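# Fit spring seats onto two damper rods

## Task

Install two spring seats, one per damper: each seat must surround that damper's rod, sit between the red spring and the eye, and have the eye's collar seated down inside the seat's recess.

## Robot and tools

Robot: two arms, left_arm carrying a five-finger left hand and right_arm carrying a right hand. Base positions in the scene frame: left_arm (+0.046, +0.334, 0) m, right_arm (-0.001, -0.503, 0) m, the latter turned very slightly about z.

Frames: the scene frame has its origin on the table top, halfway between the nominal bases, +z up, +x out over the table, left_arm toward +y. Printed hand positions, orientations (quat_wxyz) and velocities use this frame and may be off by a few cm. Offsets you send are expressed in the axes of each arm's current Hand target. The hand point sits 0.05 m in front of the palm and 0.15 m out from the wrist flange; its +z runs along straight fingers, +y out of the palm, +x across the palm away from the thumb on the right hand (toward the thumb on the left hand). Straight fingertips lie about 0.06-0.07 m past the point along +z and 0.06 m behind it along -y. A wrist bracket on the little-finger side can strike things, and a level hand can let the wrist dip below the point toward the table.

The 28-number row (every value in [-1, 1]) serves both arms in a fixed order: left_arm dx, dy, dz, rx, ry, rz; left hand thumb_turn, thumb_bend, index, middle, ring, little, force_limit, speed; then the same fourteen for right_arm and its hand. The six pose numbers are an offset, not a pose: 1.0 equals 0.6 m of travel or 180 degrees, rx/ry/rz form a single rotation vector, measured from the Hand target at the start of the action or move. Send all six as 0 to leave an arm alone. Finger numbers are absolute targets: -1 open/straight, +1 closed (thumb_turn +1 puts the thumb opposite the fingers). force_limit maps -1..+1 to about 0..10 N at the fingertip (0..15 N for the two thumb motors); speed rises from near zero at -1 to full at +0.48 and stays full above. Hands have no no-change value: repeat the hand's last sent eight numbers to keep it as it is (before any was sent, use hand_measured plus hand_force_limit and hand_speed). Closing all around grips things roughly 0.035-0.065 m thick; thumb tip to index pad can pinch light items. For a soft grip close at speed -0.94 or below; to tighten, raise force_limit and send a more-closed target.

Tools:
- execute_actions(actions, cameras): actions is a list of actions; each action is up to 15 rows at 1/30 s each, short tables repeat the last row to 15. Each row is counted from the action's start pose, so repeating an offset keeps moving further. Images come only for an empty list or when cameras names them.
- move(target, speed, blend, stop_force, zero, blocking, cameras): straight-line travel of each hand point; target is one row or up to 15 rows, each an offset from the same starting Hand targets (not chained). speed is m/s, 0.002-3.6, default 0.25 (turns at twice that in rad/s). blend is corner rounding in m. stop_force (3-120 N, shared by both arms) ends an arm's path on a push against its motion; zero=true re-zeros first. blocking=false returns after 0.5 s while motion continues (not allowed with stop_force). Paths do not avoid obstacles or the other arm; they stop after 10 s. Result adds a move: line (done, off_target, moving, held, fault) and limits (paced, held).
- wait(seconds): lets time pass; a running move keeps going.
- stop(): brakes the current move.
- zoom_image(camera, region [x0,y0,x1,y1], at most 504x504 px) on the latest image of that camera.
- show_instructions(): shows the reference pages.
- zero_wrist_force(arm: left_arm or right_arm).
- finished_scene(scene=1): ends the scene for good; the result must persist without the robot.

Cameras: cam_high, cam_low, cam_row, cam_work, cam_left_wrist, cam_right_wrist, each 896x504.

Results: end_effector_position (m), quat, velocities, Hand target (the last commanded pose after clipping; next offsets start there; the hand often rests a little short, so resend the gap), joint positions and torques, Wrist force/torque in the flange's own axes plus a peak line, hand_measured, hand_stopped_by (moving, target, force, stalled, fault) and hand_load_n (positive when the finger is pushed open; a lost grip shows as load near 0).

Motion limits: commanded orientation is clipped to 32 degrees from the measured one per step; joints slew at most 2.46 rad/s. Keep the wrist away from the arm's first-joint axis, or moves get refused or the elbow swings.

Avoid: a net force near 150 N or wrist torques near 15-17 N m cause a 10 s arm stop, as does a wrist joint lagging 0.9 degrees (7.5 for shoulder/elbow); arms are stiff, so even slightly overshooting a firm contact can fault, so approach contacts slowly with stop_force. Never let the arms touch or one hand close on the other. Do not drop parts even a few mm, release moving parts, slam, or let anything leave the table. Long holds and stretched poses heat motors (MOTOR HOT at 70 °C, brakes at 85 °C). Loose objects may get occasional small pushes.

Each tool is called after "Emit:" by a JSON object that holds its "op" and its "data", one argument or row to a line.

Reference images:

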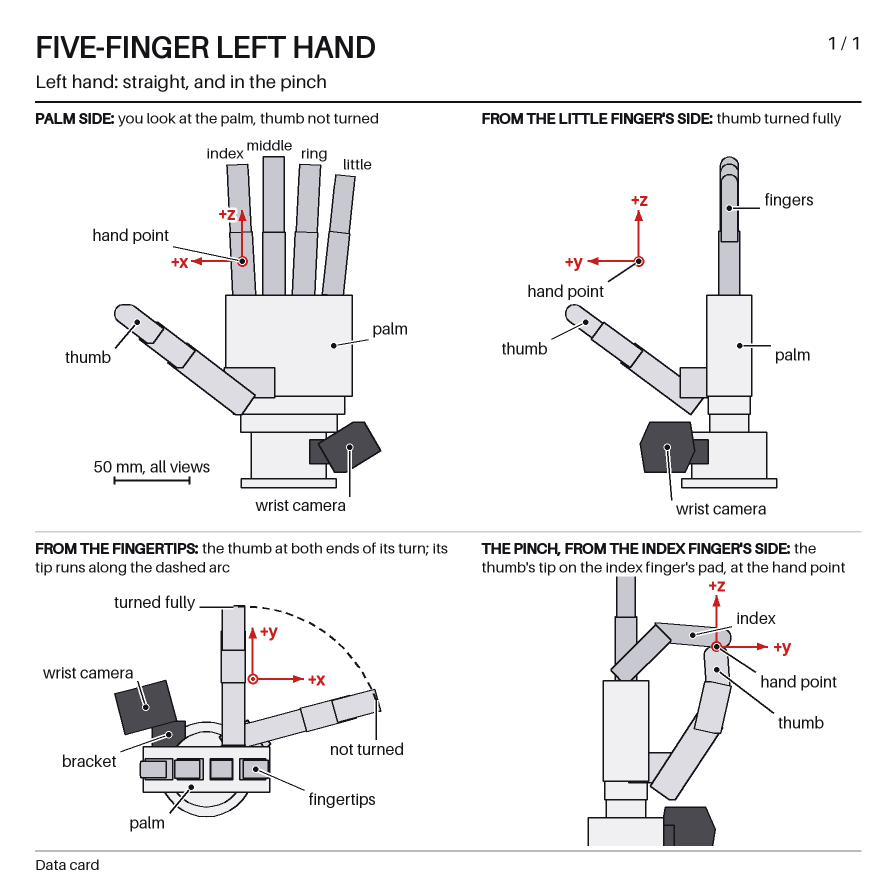

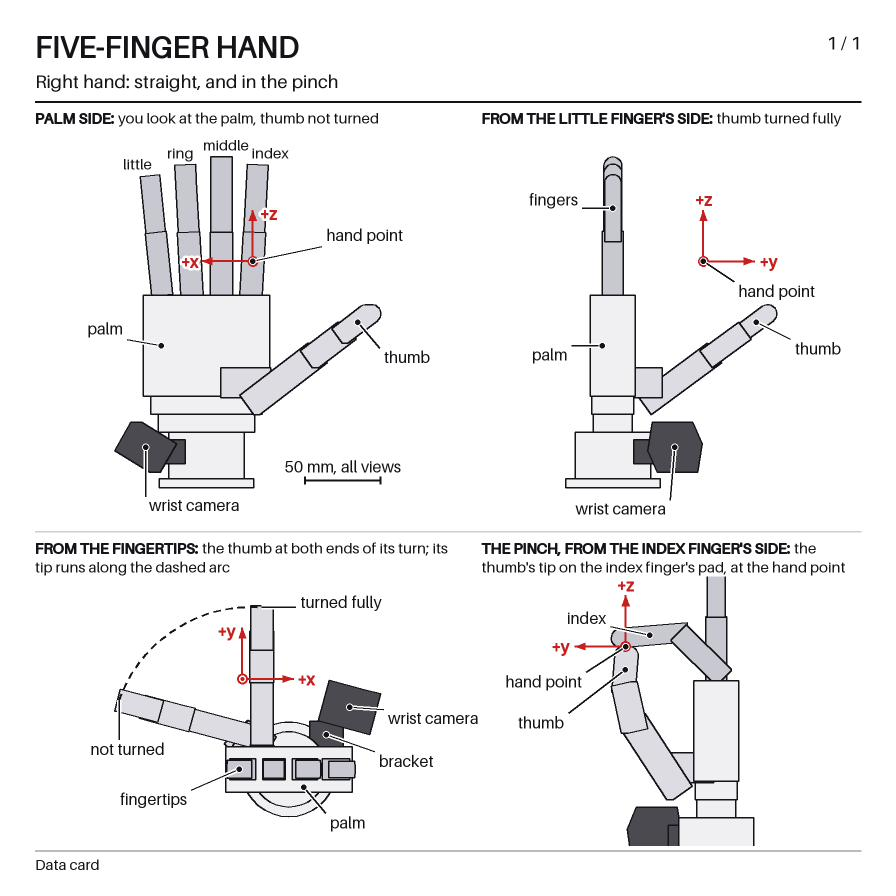

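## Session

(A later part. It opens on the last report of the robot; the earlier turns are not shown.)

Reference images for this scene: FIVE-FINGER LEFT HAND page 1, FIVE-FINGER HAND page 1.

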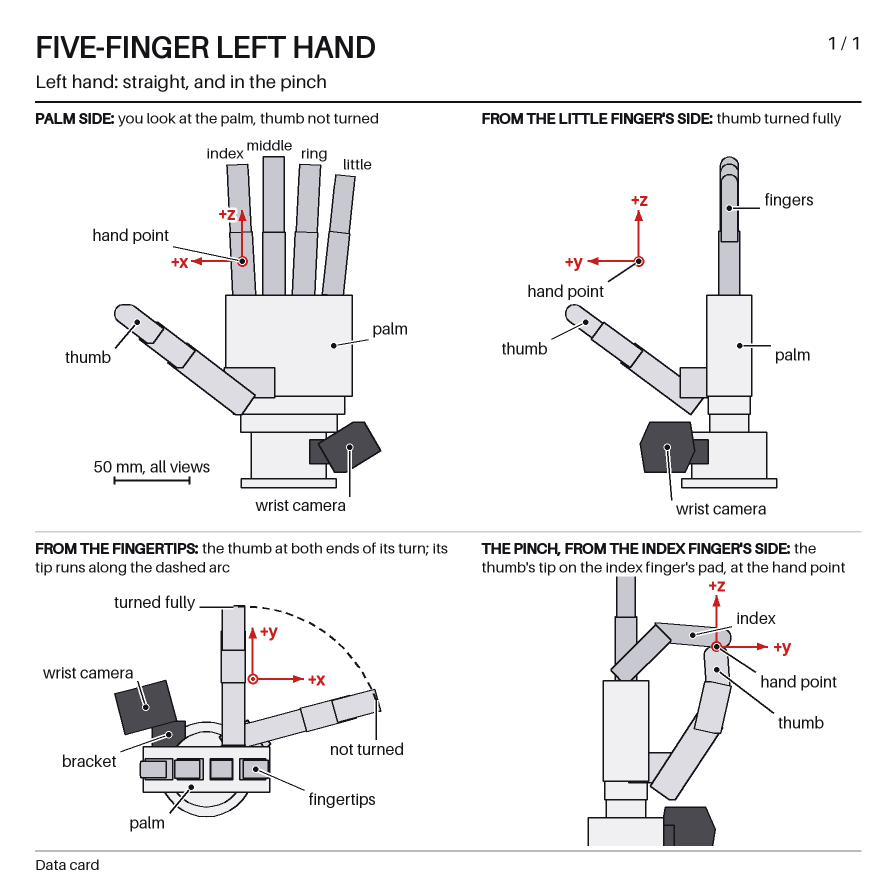

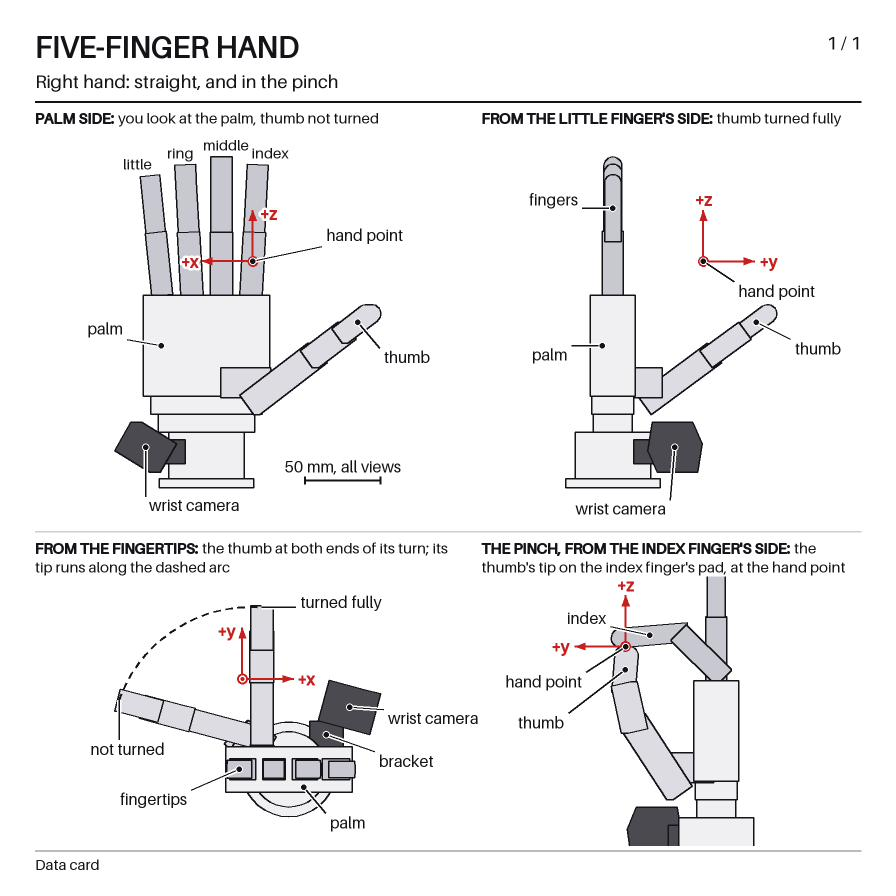

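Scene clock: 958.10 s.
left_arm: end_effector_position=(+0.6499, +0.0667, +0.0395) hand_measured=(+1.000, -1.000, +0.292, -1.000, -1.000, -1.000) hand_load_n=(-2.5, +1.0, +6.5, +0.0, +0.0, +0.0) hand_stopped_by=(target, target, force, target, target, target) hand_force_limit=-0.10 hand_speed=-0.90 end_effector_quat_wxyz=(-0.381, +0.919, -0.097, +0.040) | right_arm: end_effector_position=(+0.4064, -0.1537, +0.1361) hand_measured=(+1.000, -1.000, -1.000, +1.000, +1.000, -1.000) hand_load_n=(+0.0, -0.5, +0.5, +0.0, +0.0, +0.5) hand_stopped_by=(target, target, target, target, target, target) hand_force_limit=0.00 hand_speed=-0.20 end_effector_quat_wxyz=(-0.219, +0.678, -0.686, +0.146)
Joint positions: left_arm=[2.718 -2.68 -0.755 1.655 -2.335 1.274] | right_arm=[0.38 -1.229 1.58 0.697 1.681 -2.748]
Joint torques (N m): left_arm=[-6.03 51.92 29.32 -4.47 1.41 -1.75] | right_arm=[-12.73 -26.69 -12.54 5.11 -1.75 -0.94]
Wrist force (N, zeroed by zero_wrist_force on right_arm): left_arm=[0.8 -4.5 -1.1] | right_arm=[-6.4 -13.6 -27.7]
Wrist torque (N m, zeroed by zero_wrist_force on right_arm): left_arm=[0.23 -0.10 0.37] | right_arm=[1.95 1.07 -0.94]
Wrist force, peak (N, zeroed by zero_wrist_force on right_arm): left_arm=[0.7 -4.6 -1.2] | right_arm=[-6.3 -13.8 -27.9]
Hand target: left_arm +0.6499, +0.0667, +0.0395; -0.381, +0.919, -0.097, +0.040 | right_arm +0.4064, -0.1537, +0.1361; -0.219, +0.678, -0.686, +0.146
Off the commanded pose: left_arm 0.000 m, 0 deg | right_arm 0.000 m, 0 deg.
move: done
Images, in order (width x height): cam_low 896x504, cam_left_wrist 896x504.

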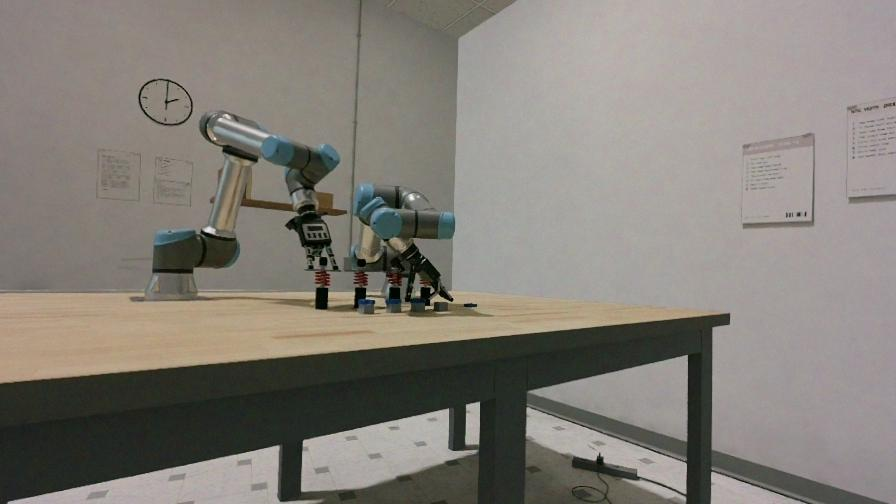

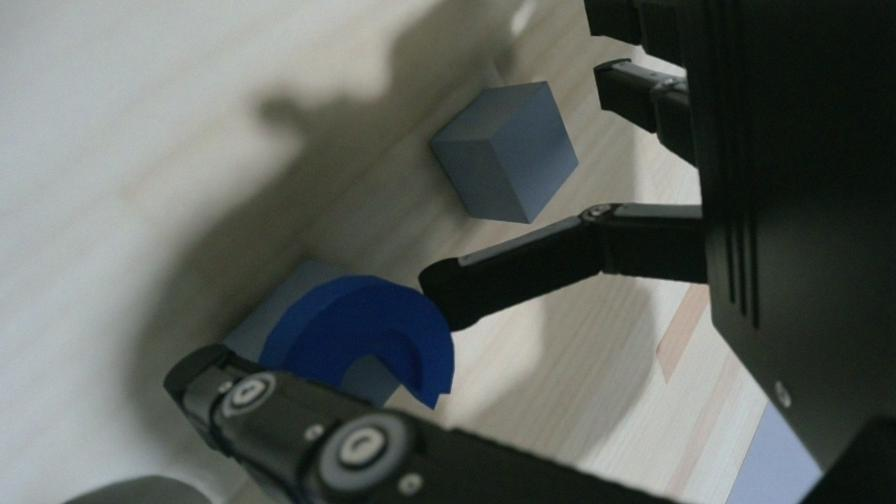

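Emit:
{"op": "move", "data": {
  "target": [
    [0,-0.0944,-0.0944,0,0,0,1,-1,0.6,-1,-1,-1,-0.1,-0.9,0,0,0,0,0,0,1,-1,-1,1,1,-1,0,-0.2],
    [-0.0464,-0.1979,-0.2281,0,0.3064,0.3064,1,-1,0.6,-1,-1,-1,-0.1,-0.9,0,0,0,0,0,0,1,-1,-1,1,1,-1,0,-0.2],
    [0,-0.0711,-0.0245,0,0.6128,0.6128,1,-1,0.6,-1,-1,-1,-0.1,-0.9,0,0,0,0,0,0,1,-1,-1,1,1,-1,0,-0.2]
  ],
  "speed": [0.06,0.2,0.2],
  "blend": [0.02,0.03,0],
  "cameras": ["cam_left_wrist","cam_low","cam_row","cam_work"]
}}

Emit:
{"op": "zoom_image", "data": {
  "camera": "cam_left_wrist",
  "region": [100, 180, 500, 450]
}}

Emit:
{"op": "zoom_image", "data": {
  "camera": "cam_low",
  "region": [400, 250, 480, 330]
}}

Scene clock: 991.73 s.
left_arm: end_effector_position=(+0.6540, +0.0860, +0.0801) hand_measured=(+1.000, -1.000, +0.292, -1.000, -1.000, -1.000) hand_load_n=(-2.5, +1.0, +6.5, +0.0, +0.0, +0.0) hand_stopped_by=(target, target, force, target, target, target) hand_force_limit=-0.10 hand_speed=-0.90 end_effector_quat_wxyz=(+0.040, -0.096, +0.919, -0.380) | right_arm: end_effector_position=(+0.4064, -0.1537, +0.1361) hand_measured=(+1.000, -1.000, -1.000, +1.000, +1.000, -1.000) hand_load_n=(+0.0, +0.0, +0.0, +0.0, +0.0, +0.0) hand_stopped_by=(target, target, target, target, target, target) hand_force_limit=0.00 hand_speed=-0.20 end_effector_quat_wxyz=(-0.219, +0.678, -0.686, +0.146)
Joint positions: left_arm=[3.18 -2.455 -0.984 2.037 -0.8 4.474] | right_arm=[0.38 -1.229 1.58 0.697 1.681 -2.748]
Joint torques (N m): left_arm=[-8.26 46.34 29.52 -3.9 4.15 2.18] | right_arm=[-12.03 -26.65 -12.02 4.58 -1.64 -0.82]
Wrist force (N, zeroed by zero_wrist_force on right_arm): left_arm=[1.6 -5.1 -0.7] | right_arm=[-6.3 -13.5 -28.0]
Wrist torque (N m, zeroed by zero_wrist_force on right_arm): left_arm=[0.08 -0.22 0.24] | right_arm=[1.98 1.07 -0.93]
Wrist force, peak (N, zeroed by zero_wrist_force on right_arm): left_arm=[0.9 -5.6 -0.4] | right_arm=[-6.4 -13.9 -27.9]
Hand target: left_arm +0.6540, +0.0860, +0.0801; +0.040, -0.096, +0.919, -0.380 | right_arm +0.4064, -0.1537, +0.1361; -0.219, +0.678, -0.686, +0.146
Off the commanded pose: left_arm 0.000 m, 0 deg | right_arm 0.000 m, 0 deg.
move: done
Images, in order (width x height): cam_low 896x504, cam_row 896x504, cam_work 896x504, cam_left_wrist 896x504.

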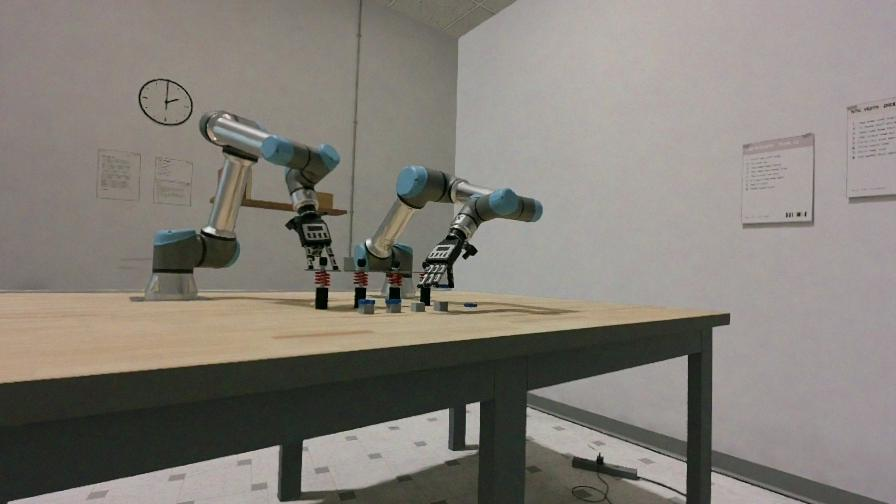

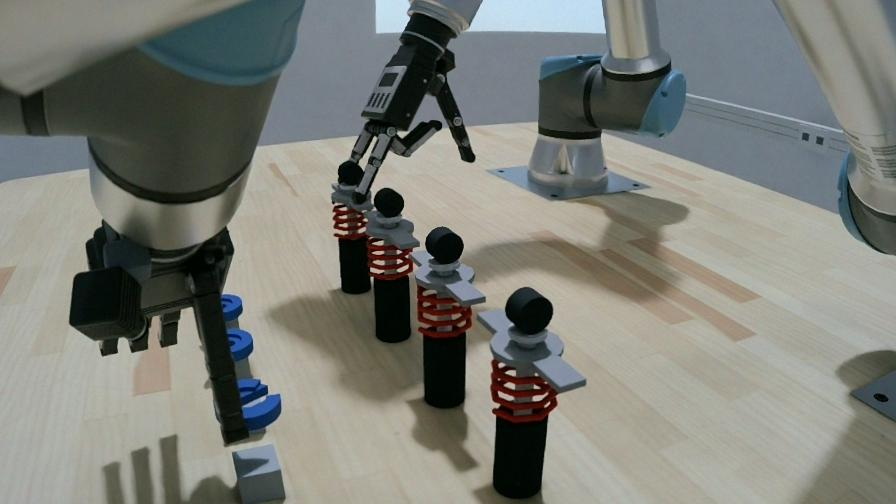

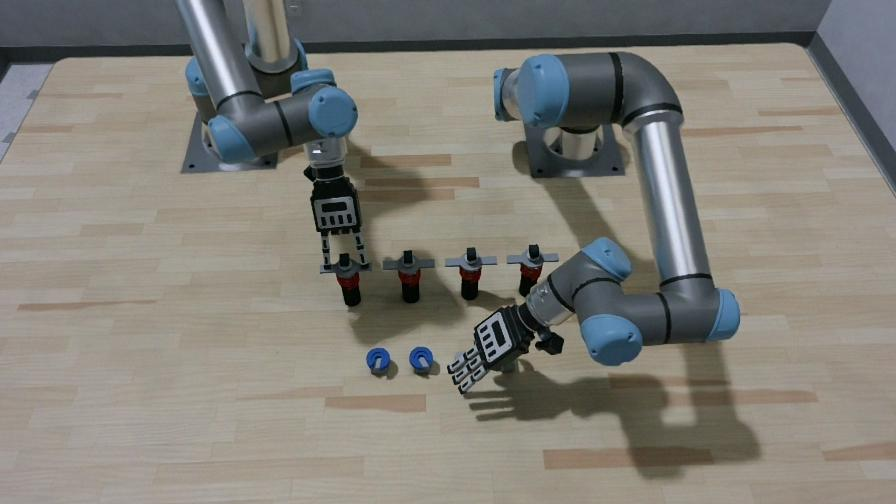

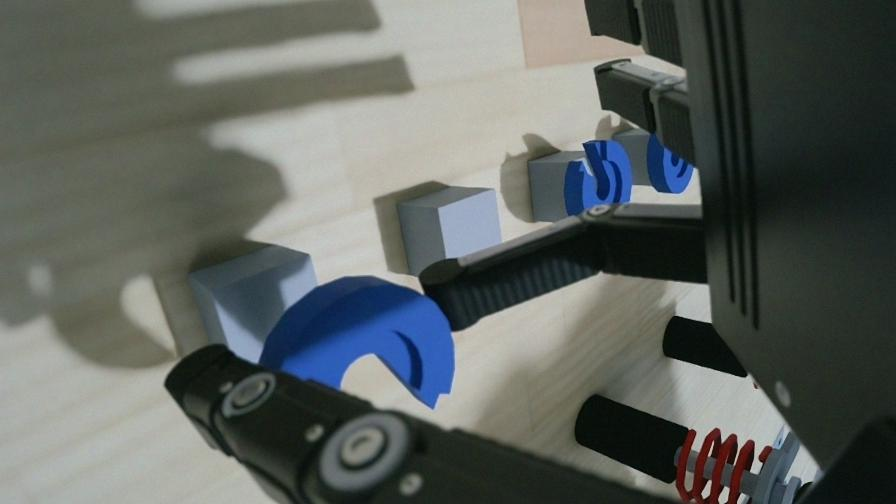

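Scaled by 1.260.

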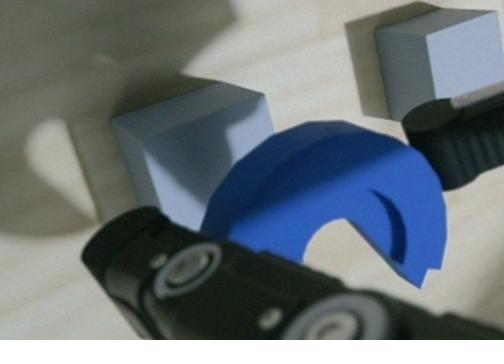

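Scaled by 6.300.

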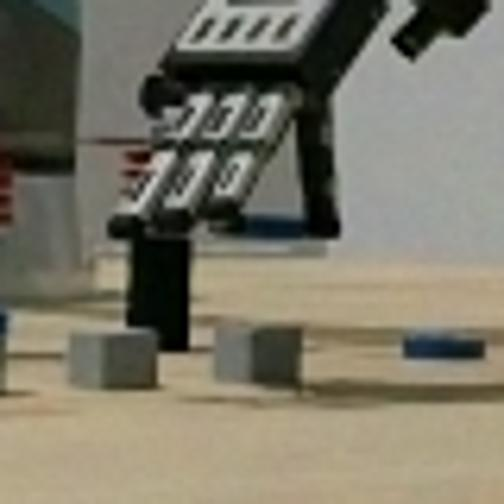

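Emit:
{"op": "zoom_image", "data": {
  "camera": "cam_row",
  "region": [200, 360, 310, 504]
}}

Scaled by 3.500.

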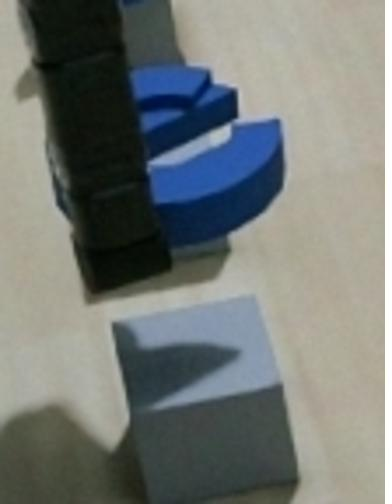

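Emit:
{"op": "move", "data": {
  "target": [
    [0,0.0401,0.0401,0,0,0,1,-1,0.6,-1,-1,-1,-0.1,-0.9,0,0,0,0,0,0,1,-1,-1,1,1,-1,0,-0.2],
    [0,0.0555,0.0555,0,0,0,1,-1,0.6,-1,-1,-1,-0.1,-0.9,0,0,0,0,0,0,1,-1,-1,1,1,-1,0,-0.2]
  ],
  "speed": [0.03,0.006],
  "stop_force": 3,
  "cameras": ["cam_left_wrist","cam_low","cam_row"]
}}

Emit:
{"op": "zoom_image", "data": {
  "camera": "cam_row",
  "region": [200, 360, 310, 504]
}}

Emit:
{"op": "zoom_image", "data": {
  "camera": "cam_low",
  "region": [410, 260, 470, 320]
}}

Scene clock: 1019.90 s.
left_arm: end_effector_position=(+0.6540, +0.0860, +0.0385) hand_measured=(+1.000, -1.000, +0.292, -1.000, -1.000, -1.000) hand_load_n=(-2.5, +1.0, +6.0, +0.0, +0.0, +0.0) hand_stopped_by=(target, target, force, target, target, target) hand_force_limit=-0.10 hand_speed=-0.90 end_effector_quat_wxyz=(+0.040, -0.096, +0.919, -0.380) | right_arm: end_effector_position=(+0.4064, -0.1537, +0.1361) hand_measured=(+1.000, -1.000, -1.000, +1.000, +1.000, -1.000) hand_load_n=(+0.0, +0.0, +0.0, +0.0, +0.0, +0.0) hand_stopped_by=(target, target, target, target, target, target) hand_force_limit=0.00 hand_speed=-0.20 end_effector_quat_wxyz=(-0.219, +0.678, -0.686, +0.146)
Joint positions: left_arm=[3.18 -2.494 -1.024 2.114 -0.8 4.474] | right_arm=[0.38 -1.229 1.58 0.697 1.681 -2.748]
Joint torques (N m): left_arm=[3.72 66.13 29.27 -3.91 1.93 -1.71] | right_arm=[-10.62 -25.82 -12.32 4.39 -1.84 -0.73]
Wrist force (N, zeroed by zero_wrist_force on right_arm): left_arm=[1.6 -5.4 -1.7] | right_arm=[-6.6 -13.4 -27.2]
Wrist torque (N m, zeroed by zero_wrist_force on right_arm): left_arm=[0.10 -0.24 0.28] | right_arm=[1.95 1.09 -0.95]
Wrist force, peak (N, zeroed by zero_wrist_force on right_arm): left_arm=[0.8 -8.8 -2.3] | right_arm=[-6.6 -13.7 -27.9]
Hand target: left_arm +0.6540, +0.0860, +0.0385; +0.040, -0.096, +0.919, -0.380 (not the last commanded pose) | right_arm +0.4064, -0.1537, +0.1361; -0.219, +0.678, -0.686, +0.146
Off the commanded pose: left_arm 0.006 m, 0 deg | right_arm 0.000 m, 0 deg.
move: contact (left_arm); path passed 1 of 2 targets
Images, in order (width x height): cam_low 896x504, cam_row 896x504, cam_left_wrist 896x504.

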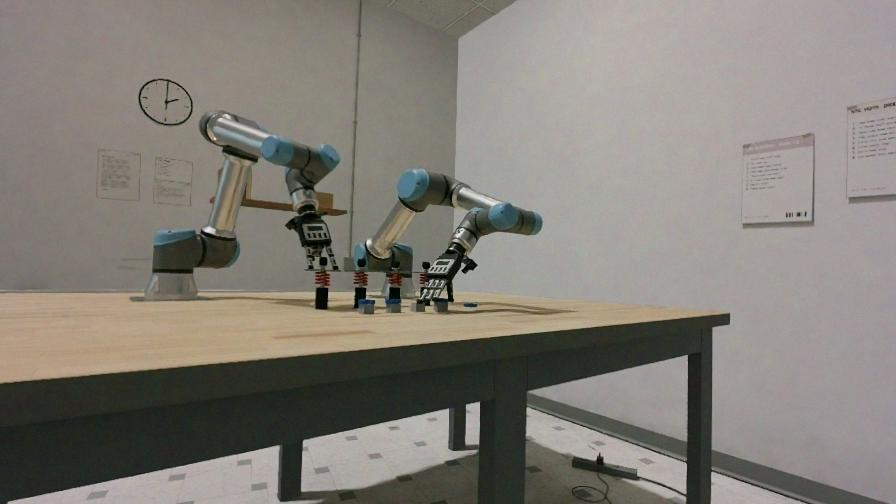

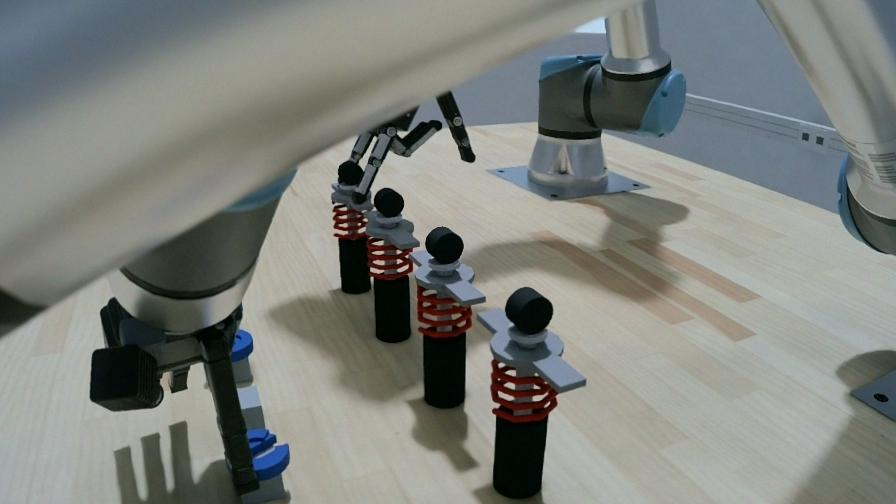

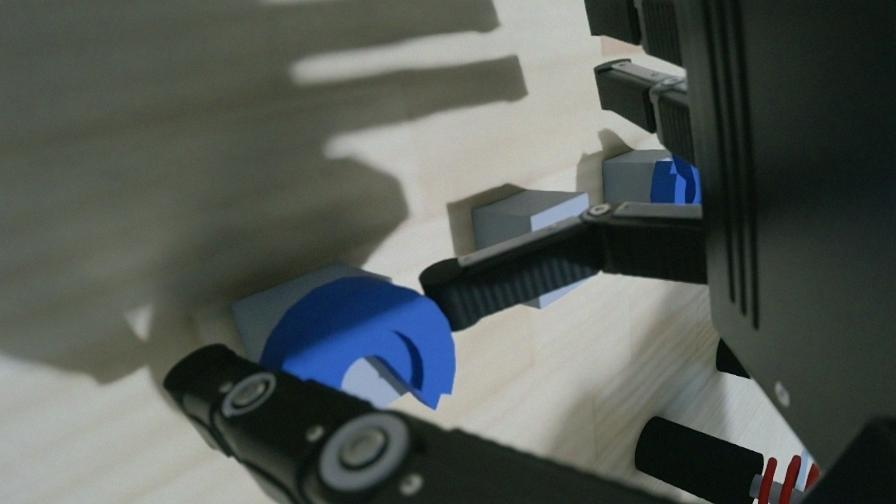

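Scaled by 3.500.

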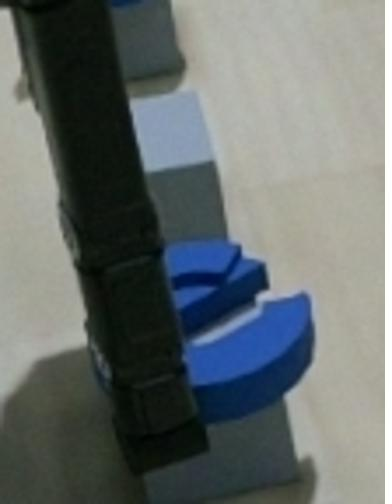

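Scaled by 8.400.

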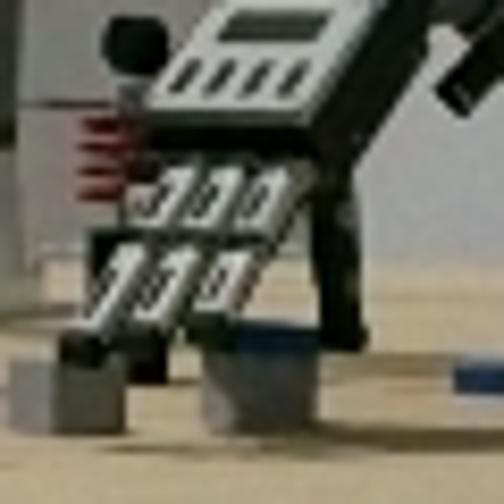

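Emit:
{"op": "move", "data": {
  "target": [0,0,0,0,0,0,1,-1,0,-1,-1,-1,-0.1,-0.6,0,0,0,0,0,0,1,-1,-1,1,1,-1,0,-0.2]
}}

Emit:
{"op": "move", "data": {
  "target": [-0.0240,0.0039,-0.0051,0,-0.0943,-0.0943,1,-1,0,-1,-1,-1,-0.1,-0.6,0,0,0,0,0,0,1,-1,-1,1,1,-1,0,-0.2],
  "speed": 0.04,
  "cameras": ["cam_left_wrist","cam_low","cam_row"]
}}

Emit:
{"op": "zoom_image", "data": {
  "camera": "cam_left_wrist",
  "region": [150, 220, 500, 450]
}}

Emit:
{"op": "zoom_image", "data": {
  "camera": "cam_row",
  "region": [200, 360, 310, 504]
}}

Scene clock: 1034.43 s.
left_arm: end_effector_position=(+0.6540, +0.0860, +0.0385) hand_measured=(+1.000, -1.000, +0.000, -1.000, -1.000, -1.000) hand_load_n=(+0.0, +0.0, +0.0, +0.0, +0.0, +0.0) hand_stopped_by=(target, target, target, target, target, target) hand_force_limit=-0.10 hand_speed=-0.60 end_effector_quat_wxyz=(+0.040, -0.096, +0.919, -0.380) | right_arm: end_effector_position=(+0.4064, -0.1537, +0.1361) hand_measured=(+1.000, -1.000, -1.000, +1.000, +1.000, -1.000) hand_load_n=(+0.0, +0.0, +0.0, +0.0, +0.0, +0.0) hand_stopped_by=(target, target, target, target, target, target) hand_force_limit=0.00 hand_speed=-0.20 end_effector_quat_wxyz=(-0.219, +0.678, -0.686, +0.146)
Joint positions: left_arm=[3.18 -2.494 -1.024 2.114 -0.8 4.474] | right_arm=[0.38 -1.229 1.58 0.697 1.681 -2.748]
Joint torques (N m): left_arm=[3.52 65.61 28.48 -3.77 -1.05 -1.47] | right_arm=[-10.52 -25.64 -12.08 4.21 -1.62 -0.65]
Wrist force (N, zeroed by zero_wrist_force on right_arm): left_arm=[1.6 -5.3 -1.1] | right_arm=[-6.5 -13.8 -27.6]
Wrist torque (N m, zeroed by zero_wrist_force on right_arm): left_arm=[0.08 -0.23 0.27] | right_arm=[1.92 1.09 -0.95]
Wrist force, peak (N, zeroed by zero_wrist_force on right_arm): left_arm=[1.4 -5.7 -1.5] | right_arm=[-6.7 -13.9 -27.8]
Hand target: left_arm +0.6540, +0.0860, +0.0385; +0.040, -0.096, +0.919, -0.380 | right_arm +0.4064, -0.1537, +0.1361; -0.219, +0.678, -0.686, +0.146
Off the commanded pose: left_arm 0.000 m, 0 deg | right_arm 0.000 m, 0 deg.
move: done

Scene clock: 1040.13 s.
left_arm: end_effector_position=(+0.6673, +0.0927, +0.0390) hand_measured=(+1.000, -1.000, +0.000, -1.000, -1.000, -1.000) hand_load_n=(+0.5, +0.0, +0.0, +0.0, -0.5, +0.0) hand_stopped_by=(target, target, target, target, target, target) hand_force_limit=-0.10 hand_speed=-0.60 end_effector_quat_wxyz=(+0.118, -0.285, +0.879, -0.364) | right_arm: end_effector_position=(+0.4064, -0.1537, +0.1361) hand_measured=(+1.000, -1.000, -1.000, +1.000, +1.000, -1.000) hand_load_n=(+0.0, +0.0, +0.0, +0.0, +0.0, +0.0) hand_stopped_by=(target, target, target, target, target, target) hand_force_limit=0.00 hand_speed=-0.20 end_effector_quat_wxyz=(-0.219, +0.678, -0.686, +0.146)
Joint positions: left_arm=[3.176 -2.332 -1.237 2.508 -0.945 3.951] | right_arm=[0.38 -1.229 1.58 0.697 1.681 -2.748]
Joint torques (N m): left_arm=[-8.41 62.21 4.07 0.07 -1.98 -2.07] | right_arm=[-9.26 -24.96 -11.84 3.79 -1.71 -0.62]
Wrist force (N, zeroed by zero_wrist_force on right_arm): left_arm=[2.0 -4.7 -0.8] | right_arm=[-6.4 -13.5 -27.6]
Wrist torque (N m, zeroed by zero_wrist_force on right_arm): left_arm=[0.11 -0.30 0.35] | right_arm=[1.95 1.07 -0.94]
Wrist force, peak (N, zeroed by zero_wrist_force on right_arm): left_arm=[1.6 -5.5 -1.1] | right_arm=[-6.3 -13.7 -27.9]
Hand target: left_arm +0.6673, +0.0927, +0.0390; +0.118, -0.285, +0.879, -0.364 | right_arm +0.4064, -0.1537, +0.1361; -0.219, +0.678, -0.686, +0.146
Off the commanded pose: left_arm 0.000 m, 0 deg | right_arm 0.000 m, 0 deg.
move: done
Images, in order (width x height): cam_low 896x504, cam_row 896x504, cam_left_wrist 896x504.

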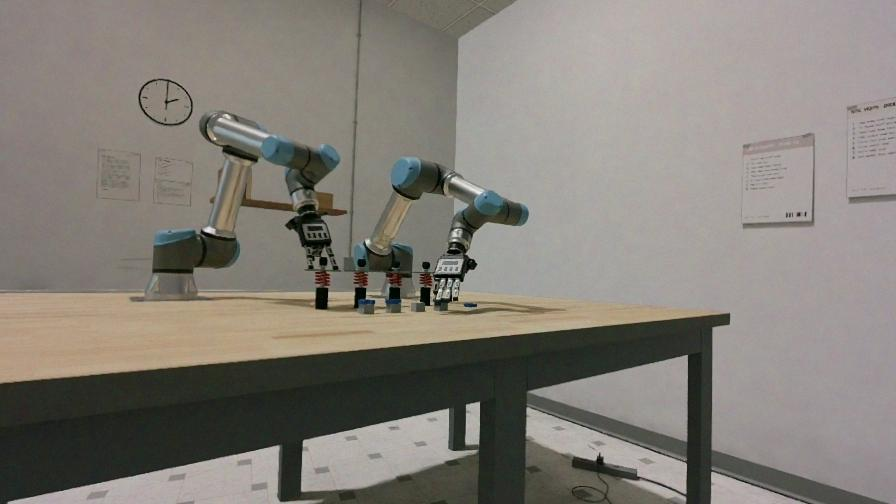

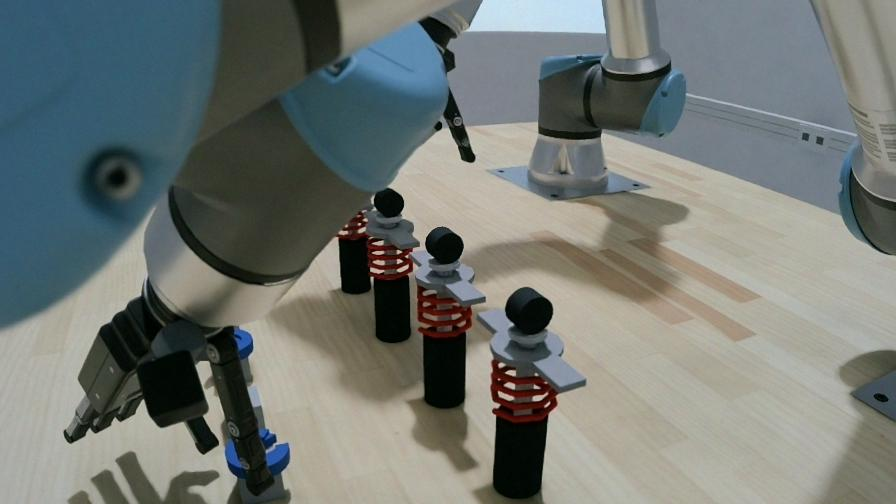

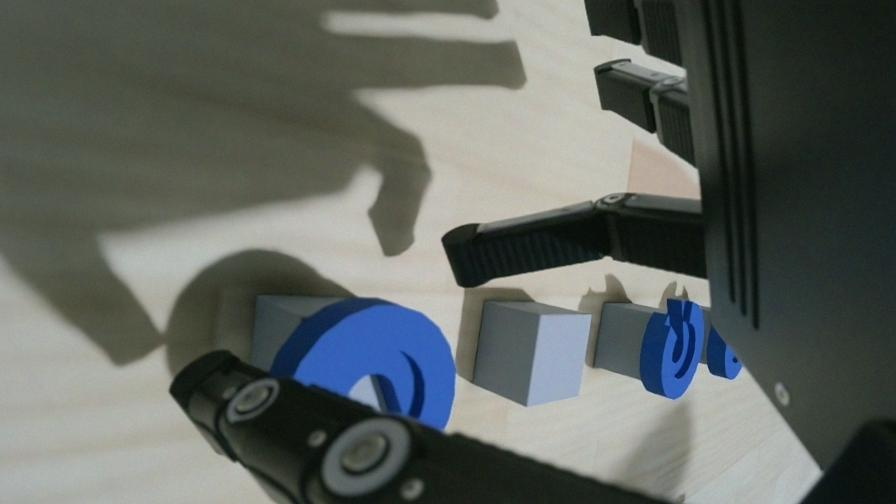

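Scaled by 1.440.

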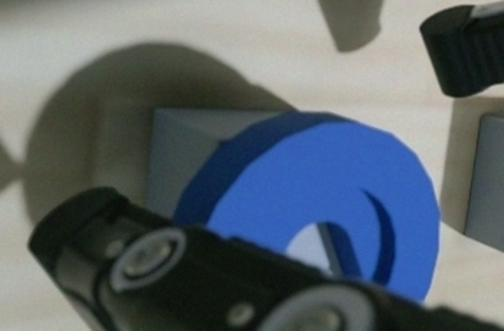

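Scaled by 3.500.

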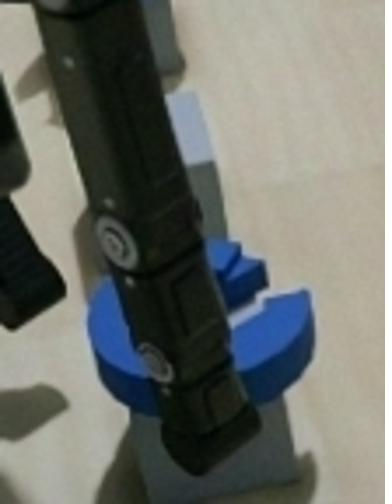

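Emit:
{"op": "move", "data": {
  "target": [0.0045,-0.0030,0.0030,0,0,0,1,-1,0,-1,-1,-1,-0.1,-0.6,0,0,0,0,0,0,1,-1,-1,1,1,-1,0,-0.2],
  "speed": 0.02
}}

Emit:
{"op": "move", "data": {
  "target": [0,0,0,0,0,0,1,-1,0.5,-1,-1,-1,-0.5,-0.92,0,0,0,0,0,0,1,-1,-1,1,1,-1,0,-0.2],
  "cameras": ["cam_left_wrist","cam_row"]
}}

Emit:
{"op": "zoom_image", "data": {
  "camera": "cam_left_wrist",
  "region": [150, 220, 500, 450]
}}

Scene clock: 1046.90 s.
left_arm: end_effector_position=(+0.6667, +0.0893, +0.0390) hand_measured=(+1.000, -1.000, +0.000, -1.000, -1.000, -1.000) hand_load_n=(+0.0, +0.0, +0.0, -0.5, +0.0, +0.0) hand_stopped_by=(target, target, target, target, target, target) hand_force_limit=-0.10 hand_speed=-0.60 end_effector_quat_wxyz=(+0.118, -0.285, +0.879, -0.364) | right_arm: end_effector_position=(+0.4064, -0.1537, +0.1361) hand_measured=(+1.000, -1.000, -1.000, +1.000, +1.000, -1.000) hand_load_n=(+0.0, +0.0, +0.0, +0.0, +0.0, +0.5) hand_stopped_by=(target, target, target, target, target, target) hand_force_limit=0.00 hand_speed=-0.20 end_effector_quat_wxyz=(-0.219, +0.678, -0.686, +0.146)
Joint positions: left_arm=[3.17 -2.331 -1.238 2.512 -0.948 3.944] | right_arm=[0.38 -1.229 1.58 0.697 1.681 -2.748]
Joint torques (N m): left_arm=[-8.95 61.86 3.87 0.05 -1.86 -2.14] | right_arm=[-9.66 -24.67 -11.8 3.52 -1.7 -0.4]
Wrist force (N, zeroed by zero_wrist_force on right_arm): left_arm=[2.1 -4.7 -0.8] | right_arm=[-6.7 -13.5 -27.5]
Wrist torque (N m, zeroed by zero_wrist_force on right_arm): left_arm=[0.09 -0.31 0.36] | right_arm=[1.94 1.11 -0.96]
Wrist force, peak (N, zeroed by zero_wrist_force on right_arm): left_arm=[2.0 -5.0 -0.7] | right_arm=[-6.6 -13.7 -28.0]
Hand target: left_arm +0.6666, +0.0891, +0.0390; +0.118, -0.285, +0.879, -0.364 | right_arm +0.4064, -0.1537, +0.1361; -0.219, +0.678, -0.686, +0.146
Off the commanded pose: left_arm 0.000 m, 0 deg | right_arm 0.000 m, 0 deg.
move: done

Scene clock: 1049.40 s.
left_arm: end_effector_position=(+0.6666, +0.0891, +0.0390) hand_measured=(+1.000, -1.000, +0.500, -1.000, -1.000, -1.000) hand_load_n=(+0.0, +0.0, +0.0, +0.0, +0.0, +0.0) hand_stopped_by=(target, target, target, target, target, target) hand_force_limit=-0.50 hand_speed=-0.92 end_effector_quat_wxyz=(+0.118, -0.285, +0.879, -0.364) | right_arm: end_effector_position=(+0.4064, -0.1537, +0.1361) hand_measured=(+1.000, -1.000, -1.000, +1.000, +1.000, -1.000) hand_load_n=(+0.0, +0.0, +0.0, +0.0, +0.0, +0.5) hand_stopped_by=(target, target, target, target, target, target) hand_force_limit=0.00 hand_speed=-0.20 end_effector_quat_wxyz=(-0.219, +0.678, -0.686, +0.146)
Joint positions: left_arm=[3.169 -2.331 -1.238 2.512 -0.948 3.944] | right_arm=[0.38 -1.229 1.58 0.697 1.681 -2.748]
Joint torques (N m): left_arm=[-7.86 61.44 4.02 -0.06 -1.86 -2.14] | right_arm=[-9.49 -25.89 -12.13 3.31 -1.6 -0.67]
Wrist force (N, zeroed by zero_wrist_force on right_arm): left_arm=[1.8 -4.6 -0.8] | right_arm=[-6.4 -13.7 -27.6]
Wrist torque (N m, zeroed by zero_wrist_force on right_arm): left_arm=[0.10 -0.28 0.34] | right_arm=[1.92 1.08 -0.94]
Wrist force, peak (N, zeroed by zero_wrist_force on right_arm): left_arm=[1.8 -5.1 -0.7] | right_arm=[-6.6 -13.6 -27.9]
Hand target: left_arm +0.6666, +0.0891, +0.0390; +0.118, -0.285, +0.879, -0.364 | right_arm +0.4064, -0.1537, +0.1361; -0.219, +0.678, -0.686, +0.146
Off the commanded pose: left_arm 0.000 m, 0 deg | right_arm 0.000 m, 0 deg.
move: done
Images, in order (width x height): cam_row 896x504, cam_left_wrist 896x504.

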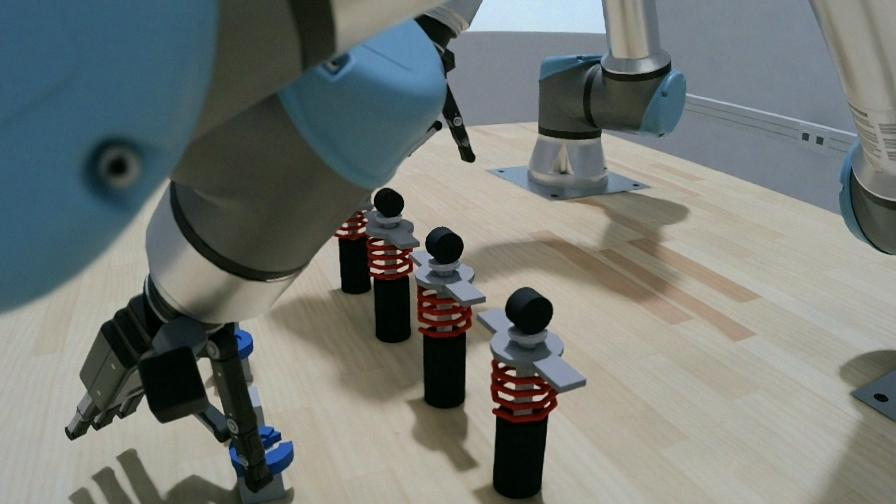

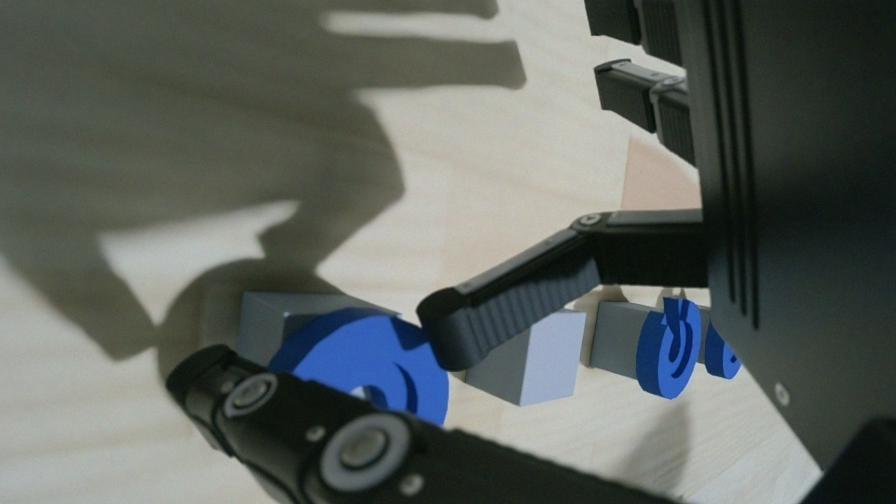

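Scaled by 1.440.

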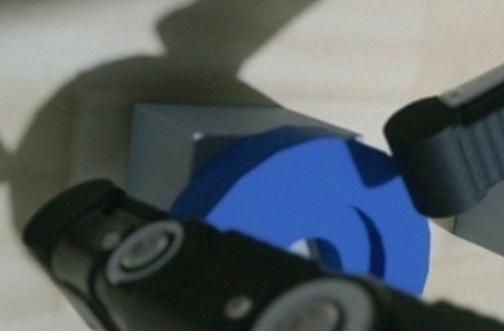

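Emit:
{"op": "move", "data": {
  "target": [0,0,0,0,0,0,1,-1,0,-1,-1,-1,-0.1,-0.6,0,0,0,0,0,0,1,-1,-1,1,1,-1,0,-0.2]
}}

Emit:
{"op": "move", "data": {
  "target": [0.0098,0.0015,-0.0015,0,0,0,1,-1,0,-1,-1,-1,-0.1,-0.6,0,0,0,0,0,0,1,-1,-1,1,1,-1,0,-0.2],
  "speed": 0.02,
  "cameras": ["cam_left_wrist","cam_row"]
}}

Emit:
{"op": "zoom_image", "data": {
  "camera": "cam_left_wrist",
  "region": [150, 220, 500, 450]
}}

Emit:
{"op": "zoom_image", "data": {
  "camera": "cam_row",
  "region": [200, 360, 310, 504]
}}

Scene clock: 1055.87 s.
left_arm: end_effector_position=(+0.6666, +0.0891, +0.0390) hand_measured=(+1.000, -1.000, +0.000, -1.000, -1.000, -1.000) hand_load_n=(-0.5, +0.0, +0.0, +0.0, +0.0, +0.0) hand_stopped_by=(target, target, target, target, target, target) hand_force_limit=-0.10 hand_speed=-0.60 end_effector_quat_wxyz=(+0.118, -0.285, +0.879, -0.364) | right_arm: end_effector_position=(+0.4064, -0.1537, +0.1361) hand_measured=(+1.000, -1.000, -1.000, +1.000, +1.000, -1.000) hand_load_n=(+0.0, +0.0, +0.5, +0.0, +0.0, +0.5) hand_stopped_by=(target, target, target, target, target, target) hand_force_limit=0.00 hand_speed=-0.20 end_effector_quat_wxyz=(-0.219, +0.678, -0.686, +0.146)
Joint positions: left_arm=[3.169 -2.331 -1.238 2.512 -0.948 3.944] | right_arm=[0.38 -1.229 1.58 0.697 1.681 -2.748]
Joint torques (N m): left_arm=[-6.9 59.95 4.48 -0.63 -1.75 -1.98] | right_arm=[-8.4 -24.56 -11.7 3.4 -1.7 -0.5]
Wrist force (N, zeroed by zero_wrist_force on right_arm): left_arm=[2.0 -4.7 -0.9] | right_arm=[-6.3 -13.3 -27.5]
Wrist torque (N m, zeroed by zero_wrist_force on right_arm): left_arm=[0.09 -0.30 0.35] | right_arm=[1.97 1.06 -0.93]
Wrist force, peak (N, zeroed by zero_wrist_force on right_arm): left_arm=[1.9 -5.2 -1.0] | right_arm=[-6.5 -13.7 -27.9]
Hand target: left_arm +0.6666, +0.0891, +0.0390; +0.118, -0.285, +0.879, -0.364 | right_arm +0.4064, -0.1537, +0.1361; -0.219, +0.678, -0.686, +0.146
Off the commanded pose: left_arm 0.000 m, 0 deg | right_arm 0.000 m, 0 deg.
move: done

Scene clock: 1056.60 s.
left_arm: end_effector_position=(+0.6612, +0.0867, +0.0390) hand_measured=(+1.000, -1.000, +0.000, -1.000, -1.000, -1.000) hand_load_n=(+0.0, +0.0, +0.0, +0.0, -0.5, +0.0) hand_stopped_by=(target, target, target, target, target, target) hand_force_limit=-0.10 hand_speed=-0.60 end_effector_quat_wxyz=(+0.118, -0.285, +0.879, -0.364) | right_arm: end_effector_position=(+0.4064, -0.1537, +0.1361) hand_measured=(+1.000, -1.000, -1.000, +1.000, +1.000, -1.000) hand_load_n=(+0.0, +0.0, +0.0, +0.0, +0.0, +0.5) hand_stopped_by=(target, target, target, target, target, target) hand_force_limit=0.00 hand_speed=-0.20 end_effector_quat_wxyz=(-0.219, +0.678, -0.686, +0.146)
Joint positions: left_arm=[3.165 -2.32 -1.258 2.524 -0.95 3.94] | right_arm=[0.38 -1.229 1.58 0.697 1.681 -2.748]
Joint torques (N m): left_arm=[-8.36 61.75 5.14 -0.05 -1.93 -2.12] | right_arm=[-9.07 -25.25 -11.21 3.38 -1.67 -0.58]
Wrist force (N, zeroed by zero_wrist_force on right_arm): left_arm=[2.0 -4.7 -0.9] | right_arm=[-6.5 -13.3 -27.6]
Wrist torque (N m, zeroed by zero_wrist_force on right_arm): left_arm=[0.11 -0.31 0.36] | right_arm=[1.98 1.08 -0.94]
Wrist force, peak (N, zeroed by zero_wrist_force on right_arm): left_arm=[1.9 -4.9 -0.7] | right_arm=[-6.4 -13.7 -28.1]
Hand target: left_arm +0.6611, +0.0866, +0.0390; +0.118, -0.285, +0.879, -0.364 | right_arm +0.4064, -0.1537, +0.1361; -0.219, +0.678, -0.686, +0.146
Off the commanded pose: left_arm 0.000 m, 0 deg | right_arm 0.000 m, 0 deg.
move: done
Images, in order (width x height): cam_row 896x504, cam_left_wrist 896x504.

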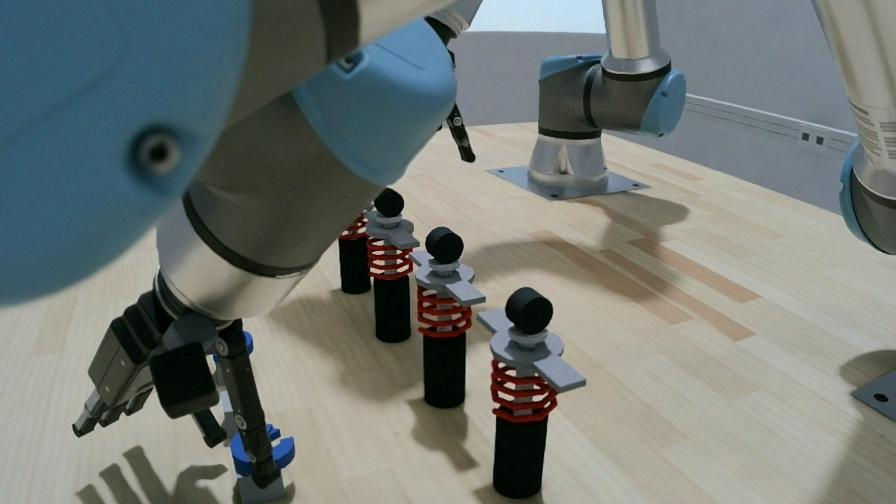

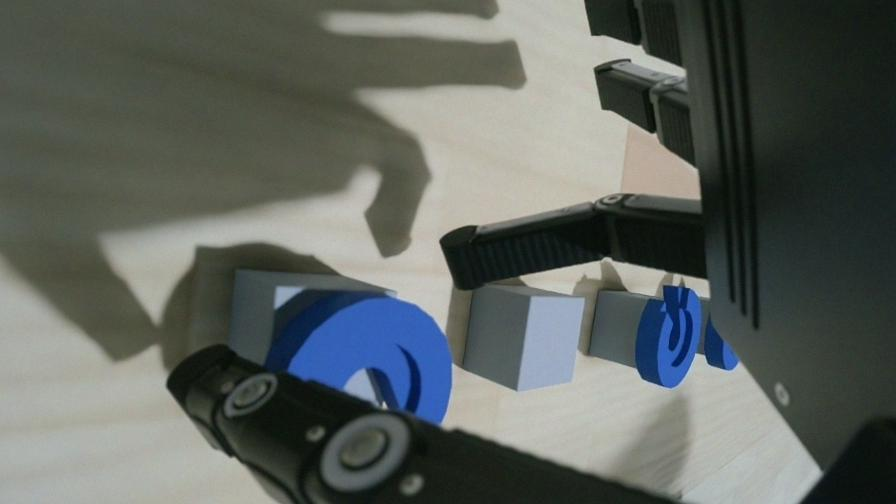

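Scaled by 1.440.

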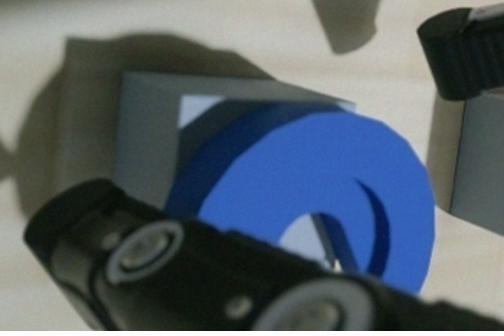

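Scaled by 3.500.

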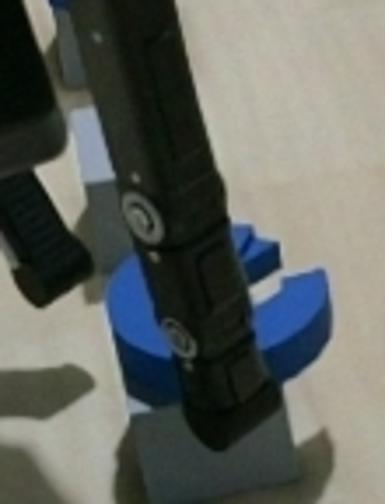

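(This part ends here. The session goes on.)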